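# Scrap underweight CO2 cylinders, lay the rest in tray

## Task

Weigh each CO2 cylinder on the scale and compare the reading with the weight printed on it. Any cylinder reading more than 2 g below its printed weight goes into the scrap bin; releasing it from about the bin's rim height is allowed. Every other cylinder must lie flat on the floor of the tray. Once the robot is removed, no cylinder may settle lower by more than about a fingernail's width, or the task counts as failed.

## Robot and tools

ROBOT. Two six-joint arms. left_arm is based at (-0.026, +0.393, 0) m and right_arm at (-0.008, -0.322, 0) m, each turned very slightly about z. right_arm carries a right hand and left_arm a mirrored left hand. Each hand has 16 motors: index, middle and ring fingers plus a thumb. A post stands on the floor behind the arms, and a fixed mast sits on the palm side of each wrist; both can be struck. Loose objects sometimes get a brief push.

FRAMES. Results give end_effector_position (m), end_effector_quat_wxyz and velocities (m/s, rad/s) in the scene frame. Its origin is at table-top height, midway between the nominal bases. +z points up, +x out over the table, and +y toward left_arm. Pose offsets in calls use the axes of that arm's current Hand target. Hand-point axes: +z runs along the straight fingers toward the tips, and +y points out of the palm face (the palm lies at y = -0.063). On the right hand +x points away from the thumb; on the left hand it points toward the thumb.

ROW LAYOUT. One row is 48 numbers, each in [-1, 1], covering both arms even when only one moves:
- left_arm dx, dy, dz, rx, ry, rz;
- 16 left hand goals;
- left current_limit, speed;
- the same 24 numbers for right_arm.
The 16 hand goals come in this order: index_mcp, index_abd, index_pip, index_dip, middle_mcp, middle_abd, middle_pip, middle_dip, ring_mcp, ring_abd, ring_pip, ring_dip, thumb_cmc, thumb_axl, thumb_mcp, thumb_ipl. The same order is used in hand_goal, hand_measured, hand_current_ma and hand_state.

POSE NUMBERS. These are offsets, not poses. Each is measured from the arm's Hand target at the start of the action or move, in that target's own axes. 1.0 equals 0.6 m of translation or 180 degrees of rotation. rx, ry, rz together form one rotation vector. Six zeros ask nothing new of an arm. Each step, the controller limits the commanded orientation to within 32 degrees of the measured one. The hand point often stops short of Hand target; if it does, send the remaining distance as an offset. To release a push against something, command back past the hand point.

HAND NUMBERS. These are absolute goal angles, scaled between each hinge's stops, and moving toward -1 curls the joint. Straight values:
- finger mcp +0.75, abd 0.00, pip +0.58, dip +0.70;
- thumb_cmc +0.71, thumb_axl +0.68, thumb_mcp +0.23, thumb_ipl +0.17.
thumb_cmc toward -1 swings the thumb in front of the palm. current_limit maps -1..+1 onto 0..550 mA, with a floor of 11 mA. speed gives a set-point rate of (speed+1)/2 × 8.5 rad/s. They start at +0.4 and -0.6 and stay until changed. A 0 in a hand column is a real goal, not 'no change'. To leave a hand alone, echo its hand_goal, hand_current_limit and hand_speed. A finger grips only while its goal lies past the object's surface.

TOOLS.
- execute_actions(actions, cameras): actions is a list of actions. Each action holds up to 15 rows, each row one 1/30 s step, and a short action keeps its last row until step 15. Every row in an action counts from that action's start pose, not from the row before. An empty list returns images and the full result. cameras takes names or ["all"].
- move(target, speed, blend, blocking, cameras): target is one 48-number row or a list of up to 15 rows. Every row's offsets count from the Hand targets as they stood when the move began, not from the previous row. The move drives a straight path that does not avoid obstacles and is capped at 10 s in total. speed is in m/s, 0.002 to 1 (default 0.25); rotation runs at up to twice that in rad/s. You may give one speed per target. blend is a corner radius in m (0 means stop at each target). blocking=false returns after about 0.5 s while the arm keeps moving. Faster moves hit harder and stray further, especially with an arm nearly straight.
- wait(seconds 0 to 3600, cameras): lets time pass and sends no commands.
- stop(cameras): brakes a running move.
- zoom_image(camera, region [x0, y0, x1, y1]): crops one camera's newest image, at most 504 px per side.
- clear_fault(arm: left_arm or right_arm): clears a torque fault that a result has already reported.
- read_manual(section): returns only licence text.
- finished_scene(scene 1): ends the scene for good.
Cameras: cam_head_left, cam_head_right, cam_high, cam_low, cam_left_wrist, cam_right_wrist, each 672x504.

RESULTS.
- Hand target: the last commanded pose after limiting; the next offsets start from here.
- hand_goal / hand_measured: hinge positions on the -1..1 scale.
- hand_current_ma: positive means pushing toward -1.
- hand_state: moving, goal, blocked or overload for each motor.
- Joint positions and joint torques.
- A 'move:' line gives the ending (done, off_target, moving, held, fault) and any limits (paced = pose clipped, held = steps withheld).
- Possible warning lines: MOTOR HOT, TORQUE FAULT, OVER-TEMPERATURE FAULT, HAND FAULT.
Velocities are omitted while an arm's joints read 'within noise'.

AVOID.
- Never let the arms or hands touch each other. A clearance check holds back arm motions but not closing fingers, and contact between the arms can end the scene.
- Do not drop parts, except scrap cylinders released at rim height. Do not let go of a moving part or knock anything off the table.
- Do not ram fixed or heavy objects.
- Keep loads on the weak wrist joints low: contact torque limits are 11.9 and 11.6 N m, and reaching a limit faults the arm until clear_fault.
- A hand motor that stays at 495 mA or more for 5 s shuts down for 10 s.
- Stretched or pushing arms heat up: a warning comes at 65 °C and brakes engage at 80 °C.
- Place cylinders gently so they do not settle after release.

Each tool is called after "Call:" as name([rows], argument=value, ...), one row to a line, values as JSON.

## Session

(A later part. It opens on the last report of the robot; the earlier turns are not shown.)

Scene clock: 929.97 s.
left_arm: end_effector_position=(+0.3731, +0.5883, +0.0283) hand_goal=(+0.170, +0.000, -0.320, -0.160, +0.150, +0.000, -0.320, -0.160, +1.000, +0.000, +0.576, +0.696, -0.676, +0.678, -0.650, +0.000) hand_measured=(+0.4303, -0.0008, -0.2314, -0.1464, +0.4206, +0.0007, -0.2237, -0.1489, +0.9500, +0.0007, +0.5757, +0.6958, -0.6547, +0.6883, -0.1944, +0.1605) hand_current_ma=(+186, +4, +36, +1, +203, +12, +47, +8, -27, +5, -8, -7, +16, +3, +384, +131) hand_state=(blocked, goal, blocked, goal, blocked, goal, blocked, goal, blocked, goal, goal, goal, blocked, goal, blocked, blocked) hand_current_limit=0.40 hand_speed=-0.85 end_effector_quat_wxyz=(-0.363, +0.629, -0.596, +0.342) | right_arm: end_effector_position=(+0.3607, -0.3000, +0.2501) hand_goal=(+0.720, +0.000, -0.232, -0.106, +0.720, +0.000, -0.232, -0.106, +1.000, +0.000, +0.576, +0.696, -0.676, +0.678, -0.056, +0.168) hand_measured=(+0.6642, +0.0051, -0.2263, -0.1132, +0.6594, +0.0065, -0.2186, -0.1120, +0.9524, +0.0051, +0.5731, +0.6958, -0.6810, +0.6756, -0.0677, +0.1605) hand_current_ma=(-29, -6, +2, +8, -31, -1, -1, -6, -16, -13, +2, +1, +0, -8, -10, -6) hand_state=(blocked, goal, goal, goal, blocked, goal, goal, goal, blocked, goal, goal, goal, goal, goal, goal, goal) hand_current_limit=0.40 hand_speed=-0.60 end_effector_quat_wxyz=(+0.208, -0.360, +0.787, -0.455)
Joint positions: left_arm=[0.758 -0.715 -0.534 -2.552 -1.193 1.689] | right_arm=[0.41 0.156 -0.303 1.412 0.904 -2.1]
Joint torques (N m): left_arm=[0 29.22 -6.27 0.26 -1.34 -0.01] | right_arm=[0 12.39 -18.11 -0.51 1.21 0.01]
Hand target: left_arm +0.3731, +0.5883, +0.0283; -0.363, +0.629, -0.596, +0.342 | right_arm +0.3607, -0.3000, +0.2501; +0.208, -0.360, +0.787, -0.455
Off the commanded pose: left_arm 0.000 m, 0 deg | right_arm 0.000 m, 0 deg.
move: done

Call:
move([
  [0,-0.0001,0,0,0,0,0.36,0,-0.24,-0.13,0.34,0,-0.24,-0.13,1,0,0.576,0.696,-0.676,0.678,-0.3,0.12,0.4,-0.92,0,0,0,0,0,0,0.72,0,-0.232,-0.107,0.72,0,-0.232,-0.107,1,0,0.576,0.696,-0.676,0.678,-0.056,0.168,0.4,-0.6],
  [0,-0.0001,0,0,0,0,0.49,0,-0.232,-0.107,0.47,0,-0.232,-0.107,1,0,0.576,0.696,-0.676,0.678,-0.16,0.168,0.4,-0.95,0,0,0,0,0,0,0.72,0,-0.232,-0.107,0.72,0,-0.232,-0.107,1,0,0.576,0.696,-0.676,0.678,-0.056,0.168,0.4,-0.6],
  [0,-0.0001,0,0,0,0,0.66,0,-0.232,-0.107,0.66,0,-0.232,-0.107,1,0,0.576,0.696,-0.676,0.678,-0.1,0.168,0.4,-0.92,0,0,0,0,0,0,0.72,0,-0.232,-0.107,0.72,0,-0.232,-0.107,1,0,0.576,0.696,-0.676,0.678,-0.056,0.168,0.4,-0.6],
], speed=0.05, cameras=["cam_left_wrist"])

Call:
move([
  [0,-0.0433,-0.025,0,0,0,0.66,0,-0.232,-0.107,0.66,0,-0.232,-0.107,1,0,0.576,0.696,-0.676,0.678,-0.1,0.168,0.4,-0.92,0,0,0,0,0,0,0.72,0,-0.232,-0.107,0.72,0,-0.232,-0.107,1,0,0.576,0.696,-0.676,0.678,-0.056,0.168,0.4,-0.6],
  [0,-0.3175,-0.1833,0,0,0,0.72,0,-0.232,-0.107,0.72,0,-0.232,-0.107,1,0,0.576,0.696,-0.676,0.678,-0.056,0.168,0.4,-0.6,0,0,0,0,0,0,0.72,0,-0.232,-0.107,0.72,0,-0.232,-0.107,1,0,0.576,0.696,-0.676,0.678,-0.056,0.168,0.4,-0.6],
], speed=[0.04,0.2], blend=[0.01,0], cameras=["cam_head_left","cam_low","cam_high"])

Call:
zoom_image(camera="cam_low", region=[490, 90, 610, 210])

Call:
zoom_image(camera="cam_head_left", region=[100, 380, 220, 500])

Scene clock: 945.53 s.
left_arm: end_effector_position=(+0.3731, +0.5883, +0.0283) hand_goal=(+0.660, +0.000, -0.232, -0.106, +0.660, +0.000, -0.232, -0.106, +1.000, +0.000, +0.576, +0.696, -0.676, +0.678, -0.100, +0.168) hand_measured=(+0.5846, -0.0008, -0.2301, -0.1158, +0.5822, -0.0008, -0.2237, -0.1145, +0.9500, -0.0008, +0.5757, +0.6958, -0.6572, +0.6883, -0.1103, +0.1795) hand_current_ma=(-34, +3, -11, -5, -34, +1, +1, -2, -30, +1, -9, -8, +9, +1, -10, -4) hand_state=(blocked, goal, goal, goal, blocked, goal, goal, goal, blocked, goal, goal, goal, goal, goal, goal, goal) hand_current_limit=0.40 hand_speed=-0.92 end_effector_quat_wxyz=(-0.363, +0.629, -0.596, +0.342) | right_arm: end_effector_position=(+0.3607, -0.3000, +0.2501) hand_goal=(+0.720, +0.000, -0.232, -0.106, +0.720, +0.000, -0.232, -0.106, +1.000, +0.000, +0.576, +0.696, -0.676, +0.678, -0.056, +0.168) hand_measured=(+0.6642, +0.0051, -0.2263, -0.1120, +0.6594, +0.0065, -0.2199, -0.1120, +0.9537, +0.0051, +0.5744, +0.6958, -0.6810, +0.6756, -0.0677, +0.1605) hand_current_ma=(-16, -11, +2, +9, -26, -1, -3, -7, -17, -10, -8, -9, +2, -9, -10, -3) hand_state=(blocked, goal, goal, goal, blocked, goal, goal, goal, blocked, goal, goal, goal, goal, goal, goal, goal) hand_current_limit=0.40 hand_speed=-0.60 end_effector_quat_wxyz=(+0.208, -0.360, +0.787, -0.455)
Joint positions: left_arm=[0.757 -0.715 -0.534 -2.552 -1.193 1.688] | right_arm=[0.41 0.156 -0.303 1.412 0.904 -2.1]
Joint torques (N m): left_arm=[0 29.23 -6.28 0.26 -1.35 -0.01] | right_arm=[0 12.39 -18.11 -0.51 1.21 0.01]
Hand target: left_arm +0.3731, +0.5883, +0.0283; -0.363, +0.629, -0.596, +0.342 | right_arm +0.3607, -0.3000, +0.2501; +0.208, -0.360, +0.787, -0.455
Off the commanded pose: left_arm 0.000 m, 0 deg | right_arm 0.000 m, 0 deg.
move: done
cam_left_wrist: T_world_to_cam=[[0.24625, 0.81498, 0.52456, -0.61895], [-0.31116, -0.4461, 0.83915, 0.30887], [0.9179, -0.36987, 0.14374, -0.00817]] pos_world=[0.25603, 0.63919, 0.06666]

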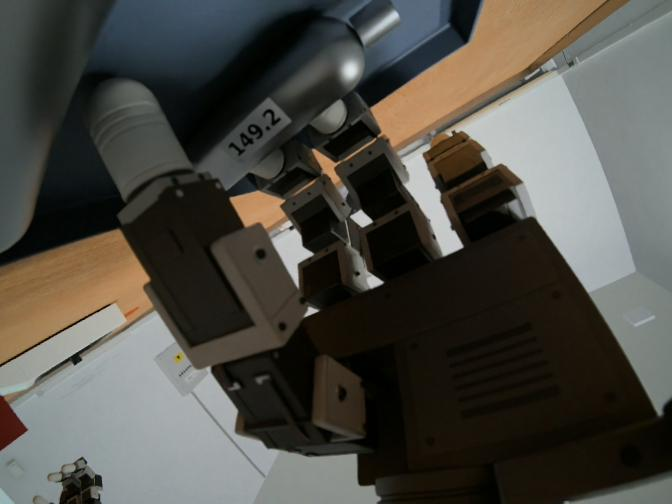

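Scene clock: 948.20 s.
left_arm: end_effector_position=(+0.3736, +0.5879, +0.2483) hand_goal=(+0.720, +0.000, -0.232, -0.106, +0.720, +0.000, -0.232, -0.106, +1.000, +0.000, +0.576, +0.696, -0.676, +0.678, -0.056, +0.168) hand_measured=(+0.6425, -0.0008, -0.2301, -0.1158, +0.6461, +0.0007, -0.2237, -0.1145, +0.9500, -0.0008, +0.5757, +0.6971, -0.6584, +0.6872, -0.0658, +0.1757) hand_current_ma=(-37, +6, -7, -5, -31, +9, +0, +4, -27, -3, -3, -8, +14, -5, -9, -6) hand_state=(blocked, goal, goal, goal, blocked, goal, goal, goal, blocked, goal, goal, goal, goal, goal, goal, goal) hand_current_limit=0.40 hand_speed=-0.60 end_effector_quat_wxyz=(-0.363, +0.629, -0.596, +0.342) | right_arm: end_effector_position=(+0.3607, -0.3000, +0.2501) hand_goal=(+0.720, +0.000, -0.232, -0.106, +0.720, +0.000, -0.232, -0.106, +1.000, +0.000, +0.576, +0.696, -0.676, +0.678, -0.056, +0.168) hand_measured=(+0.6642, +0.0051, -0.2276, -0.1132, +0.6582, +0.0051, -0.2186, -0.1120, +0.9537, +0.0051, +0.5744, +0.6958, -0.6810, +0.6756, -0.0677, +0.1605) hand_current_ma=(-14, -7, -3, +0, -22, -8, -3, -2, -18, -5, -1, -5, +0, -17, -9, -7) hand_state=(blocked, goal, goal, goal, blocked, goal, goal, goal, blocked, goal, goal, goal, goal, goal, goal, goal) hand_current_limit=0.40 hand_speed=-0.60 end_effector_quat_wxyz=(+0.208, -0.360, +0.787, -0.455)
Joint positions: left_arm=[0.756 -0.025 -0.465 -2.249 -0.723 1.179] | right_arm=[0.41 0.156 -0.303 1.412 0.904 -2.1]
Joint torques (N m): left_arm=[0 17.39 -16.5 -0.55 -1.26 0] | right_arm=[0 12.39 -18.11 -0.51 1.21 0.01]
Hand target: left_arm +0.3736, +0.5879, +0.2483; -0.363, +0.629, -0.596, +0.342 | right_arm +0.3607, -0.3000, +0.2501; +0.208, -0.360, +0.787, -0.455
Off the commanded pose: left_arm 0.000 m, 0 deg | right_arm 0.000 m, 0 deg.
move: done
Images, in order (width x height): cam_head_left 672x504, cam_high 672x504, cam_low 672x504.

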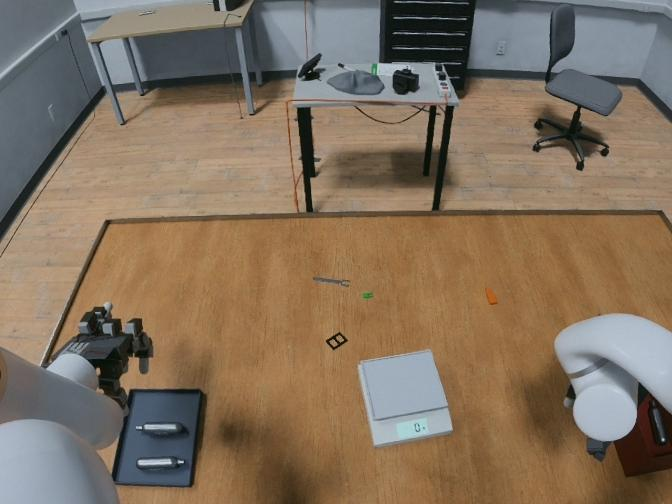

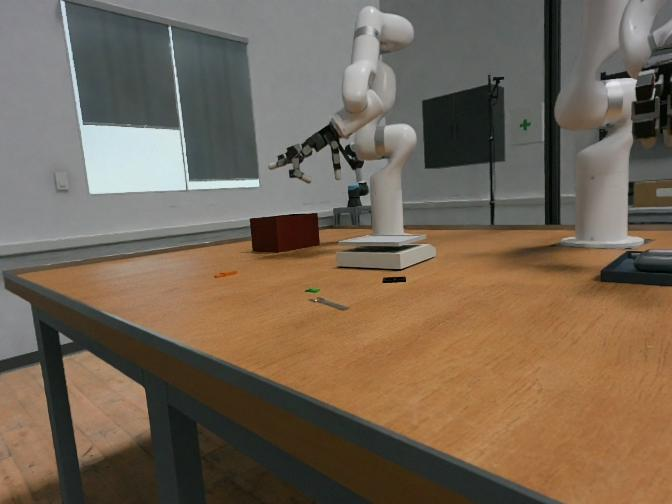

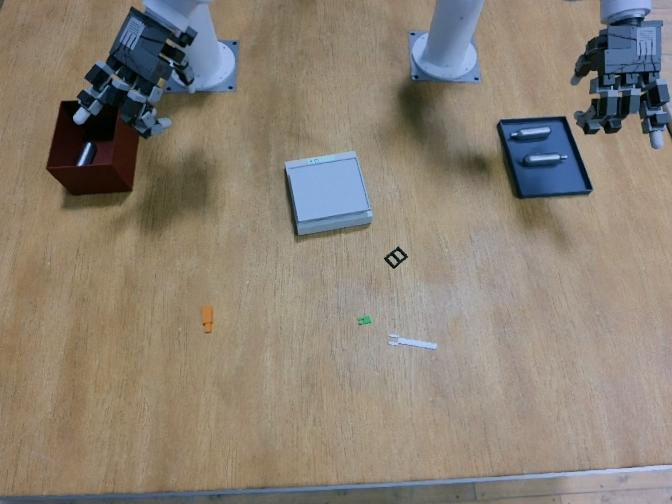

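Scaled by 4.200.

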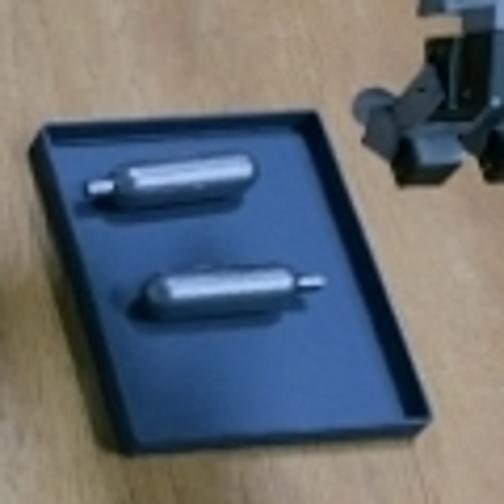

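Scaled by 4.200.

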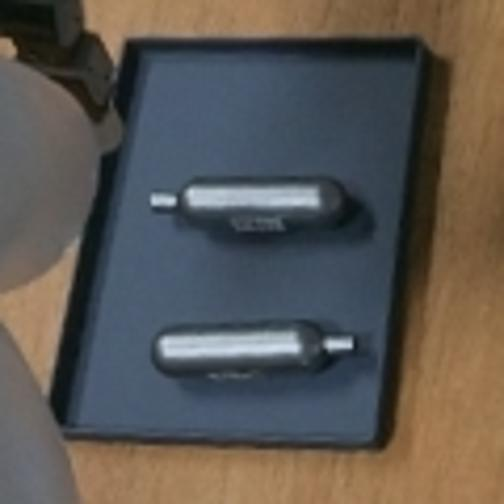

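Call:
move(target=[0,0,0,0,0,0,0.72,0,-0.232,-0.107,0.72,0,-0.232,-0.107,1,0,0.576,0.696,-0.676,0.678,-0.056,0.168,0.4,-0.6,0,-0.15,-0.2,0,-0.2,-0.12,0.72,0,-0.232,-0.107,0.72,0,-0.232,-0.107,1,0,0.576,0.696,-0.676,0.678,-0.056,0.168,0.4,-0.6], speed=0.25, cameras=["cam_head_left","cam_head_right","cam_low"])

Call:
zoom_image(camera="cam_low", region=[30, 80, 160, 210])

Call:
zoom_image(camera="cam_head_left", region=[540, 340, 672, 500])

Call:
zoom_image(camera="cam_low", region=[490, 90, 610, 210])

Scene clock: 955.00 s.
left_arm: end_effector_position=(+0.3736, +0.5879, +0.2483) hand_goal=(+0.720, +0.000, -0.232, -0.106, +0.720, +0.000, -0.232, -0.106, +1.000, +0.000, +0.576, +0.696, -0.676, +0.678, -0.056, +0.168) hand_measured=(+0.6425, -0.0008, -0.2301, -0.1158, +0.6449, +0.0007, -0.2237, -0.1145, +0.9500, +0.0007, +0.5757, +0.6958, -0.6584, +0.6883, -0.0667, +0.1767) hand_current_ma=(-39, +2, -9, -7, -26, +2, +4, +3, -26, -1, -5, -10, +14, +4, -7, -6) hand_state=(blocked, goal, goal, goal, blocked, goal, goal, goal, blocked, goal, goal, goal, goal, goal, goal, goal) hand_current_limit=0.40 hand_speed=-0.60 end_effector_quat_wxyz=(-0.363, +0.629, -0.596, +0.342) | right_arm: end_effector_position=(+0.3161, -0.2614, +0.3879) hand_goal=(+0.720, +0.000, -0.232, -0.106, +0.720, +0.000, -0.232, -0.106, +1.000, +0.000, +0.576, +0.696, -0.676, +0.678, -0.056, +0.168) hand_measured=(+0.6642, +0.0051, -0.2250, -0.1132, +0.6594, +0.0051, -0.2199, -0.1120, +0.9537, +0.0051, +0.5744, +0.6958, -0.6810, +0.6756, -0.0677, +0.1605) hand_current_ma=(-19, -8, +2, +8, -26, -4, +1, -3, -21, -7, +0, -5, +6, -16, -20, -8) hand_state=(blocked, goal, goal, goal, blocked, goal, goal, goal, blocked, goal, goal, goal, goal, goal, goal, goal) hand_current_limit=0.40 hand_speed=-0.60 end_effector_quat_wxyz=(-0.352, +0.621, -0.605, +0.353)
Joint positions: left_arm=[0.756 -0.025 -0.465 -2.249 -0.723 1.179] | right_arm=[0.218 0.741 -0.315 1.691 0.167 -3.18]
Joint torques (N m): left_arm=[0 17.39 -16.5 -0.55 -1.26 0] | right_arm=[0 -1.69 -22.77 -0.32 -0.03 -1.93]
Hand target: left_arm +0.3736, +0.5879, +0.2483; -0.363, +0.629, -0.596, +0.342 | right_arm +0.3161, -0.2614, +0.3880; -0.352, +0.621, -0.605, +0.353
Off the commanded pose: left_arm 0.000 m, 0 deg | right_arm 0.000 m, 0 deg.
move: done

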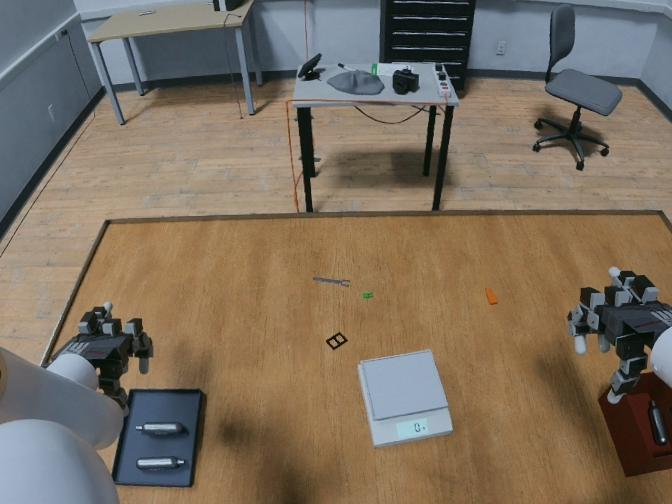

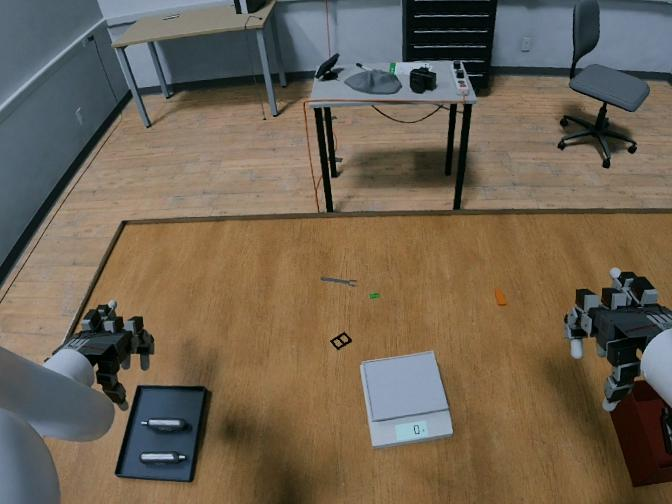

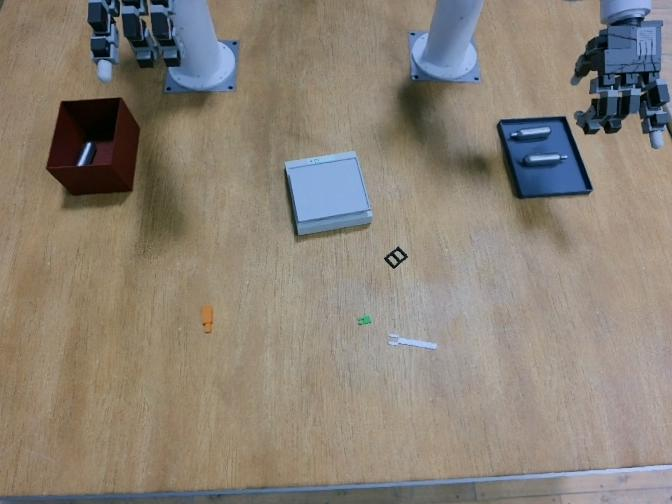

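Scaled by 3.877.

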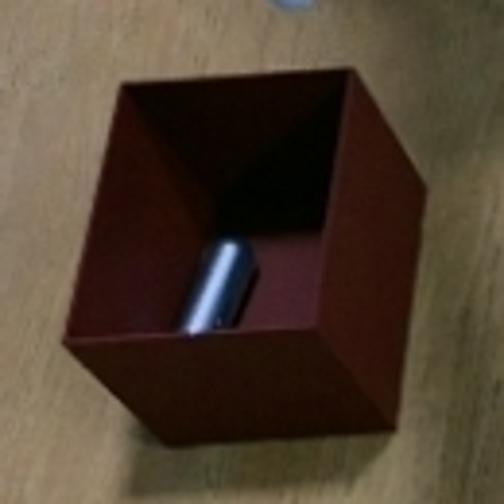

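Scaled by 3.150.

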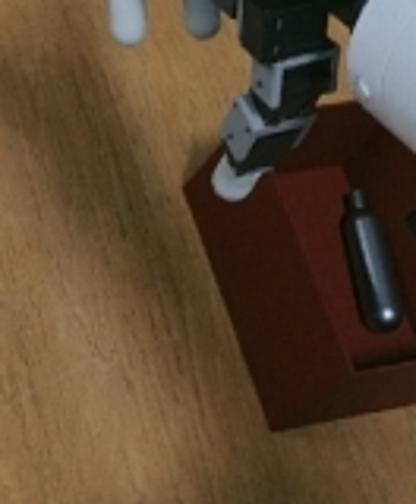

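Scaled by 4.200.

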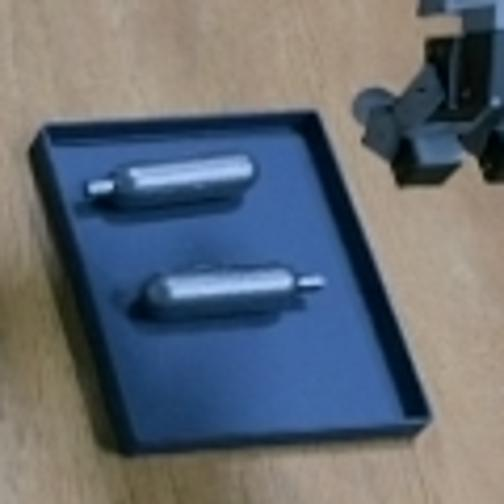

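Call:
move([
  [0,0,0,0,0,0,0.72,0,-0.232,-0.107,0.72,0,-0.232,-0.107,1,0,0.576,0.696,-0.676,0.678,-0.056,0.168,0.4,-0.6,0.2729,0.0736,-0.03415,0,0.439,0.2536,0.72,0,-0.232,-0.107,0.72,0,-0.232,-0.107,1,0,0.576,0.696,-0.676,0.678,-0.056,0.168,0.4,-0.6],
  [0,0,0,0,0,0,0.72,0,-0.232,-0.107,0.72,0,-0.232,-0.107,1,0,0.576,0.696,-0.676,0.678,-0.056,0.168,0.4,-0.6,0.2729,0.0736,-0.03415,-0.2573,0.2632,0.4560,0.72,0,-0.232,-0.107,0.72,0,-0.232,-0.107,1,0,0.576,0.696,-0.676,0.678,-0.056,0.168,0.4,-0.6],
], speed=0.4, blend=[0.05,0], cameras=["cam_right_wrist","cam_high"])

Scene clock: 989.90 s.
left_arm: end_effector_position=(+0.3736, +0.5879, +0.2483) hand_goal=(+0.720, +0.000, -0.232, -0.106, +0.720, +0.000, -0.232, -0.106, +1.000, +0.000, +0.576, +0.696, -0.676, +0.678, -0.056, +0.168) hand_measured=(+0.6425, +0.0007, -0.2301, -0.1145, +0.6461, +0.0007, -0.2237, -0.1145, +0.9500, -0.0008, +0.5757, +0.6958, -0.6584, +0.6883, -0.0667, +0.1767) hand_current_ma=(-36, +4, -8, -5, -27, +8, +1, +2, -36, +0, -3, -11, +14, +1, -9, +0) hand_state=(blocked, goal, goal, goal, blocked, goal, goal, goal, blocked, goal, goal, goal, goal, goal, goal, goal) hand_current_limit=0.40 hand_speed=-0.60 end_effector_quat_wxyz=(-0.363, +0.629, -0.596, +0.342) | right_arm: end_effector_position=(+0.2794, -0.4262, +0.3620) hand_goal=(+0.720, +0.000, -0.232, -0.106, +0.720, +0.000, -0.232, -0.106, +1.000, +0.000, +0.576, +0.696, -0.676, +0.678, -0.056, +0.168) hand_measured=(+0.7125, +0.0051, -0.2199, -0.1132, +0.7125, +0.0051, -0.2186, -0.1120, +0.9585, +0.0036, +0.5744, +0.6958, -0.6798, +0.6746, -0.0677, +0.1605) hand_current_ma=(-4, -10, -4, +4, -5, -6, -2, -8, -15, -3, +6, -6, +0, -9, -11, -3) hand_state=(goal, goal, goal, goal, goal, goal, goal, goal, blocked, goal, goal, goal, goal, goal, goal, goal) hand_current_limit=0.40 hand_speed=-0.60 end_effector_quat_wxyz=(-0.002, +0.002, +1.000, -0.006)
Joint positions: left_arm=[0.756 -0.025 -0.465 -2.249 -0.723 1.179] | right_arm=[-0.6 0.255 -0.62 3.126 0.871 -3.742]
Joint torques (N m): left_arm=[0 17.39 -16.5 -0.55 -1.26 0] | right_arm=[0 11.2 -20.42 -0.54 0.04 0]
Hand target: left_arm +0.3736, +0.5879, +0.2483; -0.363, +0.629, -0.596, +0.342 | right_arm +0.2794, -0.4262, +0.3620; -0.002, +0.002, +1.000, -0.006
Off the commanded pose: left_arm 0.000 m, 0 deg | right_arm 0.000 m, 0 deg.
move: done
cam_right_wrist: T_world_to_cam=[[0.77377, 0.63216, -0.04051, 0.10166], [0.47045, -0.53065, 0.70504, -0.65363], [0.4242, -0.56461, -0.708, 0.02125]] pos_world=[0.21982, -0.39912, 0.48]
Images, in order (width x height): cam_high 672x504, cam_right_wrist 672x504.

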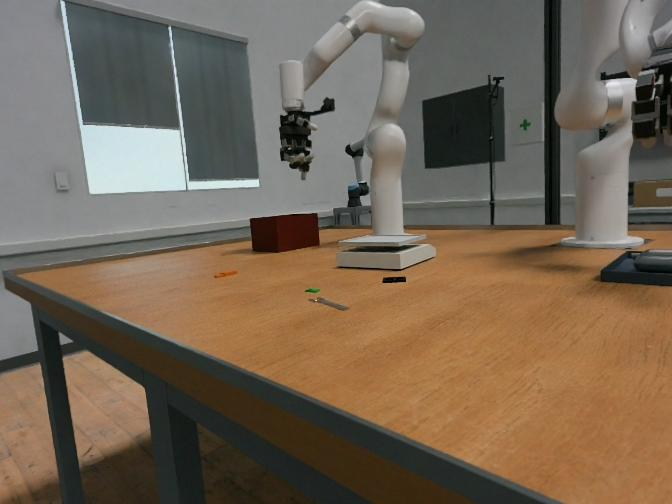

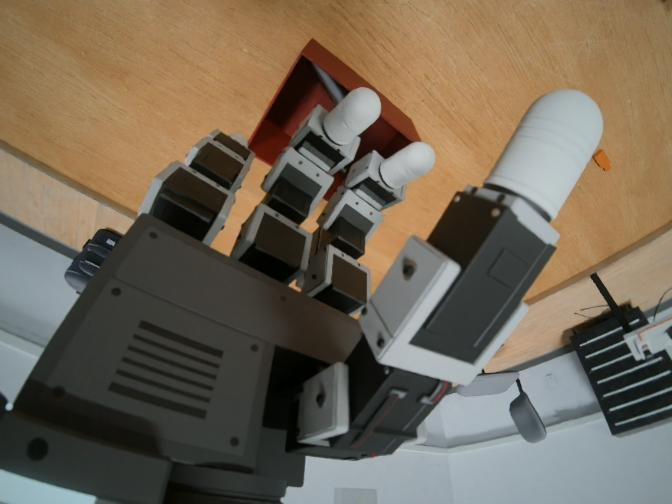

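Call:
move(target=[0,0,0,0,0,0,0.72,0,-0.232,-0.107,0.72,0,-0.232,-0.107,1,0,0.576,0.696,-0.676,0.678,-0.056,0.168,0.4,-0.6,0,0,0,0,0,0,0.85,0,0.576,0.696,0.85,0,0.576,0.696,1,0,0.576,0.696,-0.676,0.678,-0.056,0.168,0.4,-0.4], cameras=["cam_right_wrist"])

Call:
zoom_image(camera="cam_right_wrist", region=[230, 20, 450, 200])

Scene clock: 993.87 s.
left_arm: end_effector_position=(+0.3736, +0.5879, +0.2483) hand_goal=(+0.720, +0.000, -0.232, -0.106, +0.720, +0.000, -0.232, -0.106, +1.000, +0.000, +0.576, +0.696, -0.676, +0.678, -0.056, +0.168) hand_measured=(+0.6413, +0.0007, -0.2301, -0.1158, +0.6461, -0.0008, -0.2237, -0.1145, +0.9500, -0.0008, +0.5757, +0.6958, -0.6572, +0.6883, -0.0667, +0.1757) hand_current_ma=(-40, +2, -10, -6, -30, +6, -1, +3, -30, +6, -9, -12, +11, +3, -8, -6) hand_state=(blocked, goal, goal, goal, blocked, goal, goal, goal, blocked, goal, goal, goal, goal, goal, goal, goal) hand_current_limit=0.40 hand_speed=-0.60 end_effector_quat_wxyz=(-0.363, +0.629, -0.596, +0.342) | right_arm: end_effector_position=(+0.2794, -0.4262, +0.3620) hand_goal=(+0.850, +0.000, +0.576, +0.696, +0.850, +0.000, +0.576, +0.696, +1.000, +0.000, +0.576, +0.696, -0.676, +0.678, -0.056, +0.168) hand_measured=(+0.8427, +0.0036, +0.5705, +0.6932, +0.8403, +0.0051, +0.5680, +0.6932, +0.9585, +0.0036, +0.5744, +0.6958, -0.6798, +0.6746, -0.0667, +0.1605) hand_current_ma=(+2, -9, -5, +8, -5, -8, -11, -5, -17, -6, -2, -5, +0, -3, -12, -4) hand_state=(goal, goal, goal, goal, goal, goal, goal, goal, blocked, goal, goal, goal, goal, goal, goal, goal) hand_current_limit=0.40 hand_speed=-0.40 end_effector_quat_wxyz=(-0.002, +0.002, +1.000, -0.006)
Joint positions: left_arm=[0.756 -0.025 -0.465 -2.249 -0.723 1.179] | right_arm=[-0.6 0.255 -0.62 3.127 0.871 -3.742]
Joint torques (N m): left_arm=[0 17.39 -16.5 -0.55 -1.26 0] | right_arm=[0 11.23 -20.45 -0.57 0.02 0]
Hand target: left_arm +0.3736, +0.5879, +0.2483; -0.363, +0.629, -0.596, +0.342 | right_arm +0.2794, -0.4262, +0.3620; -0.002, +0.002, +1.000, -0.006
Off the commanded pose: left_arm 0.000 m, 0 deg | right_arm 0.000 m, 0 deg.
move: done
cam_right_wrist: T_world_to_cam=[[0.77377, 0.63216, -0.04051, 0.10166], [0.47045, -0.53065, 0.70504, -0.65363], [0.4242, -0.56461, -0.708, 0.02125]] pos_world=[0.21982, -0.39912, 0.48]

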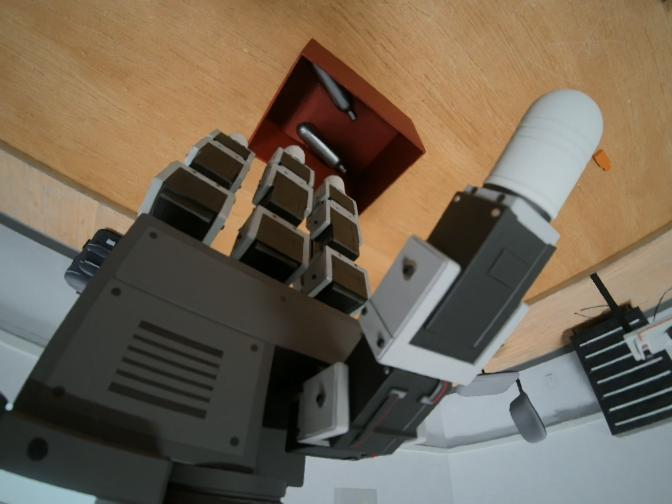

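Scaled by 2.291 from the camera's image (finer frame: 960x720).

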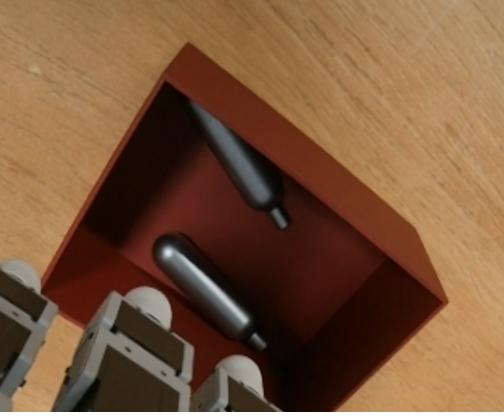

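Call:
finished_scene()

The scene is finished: the task was done.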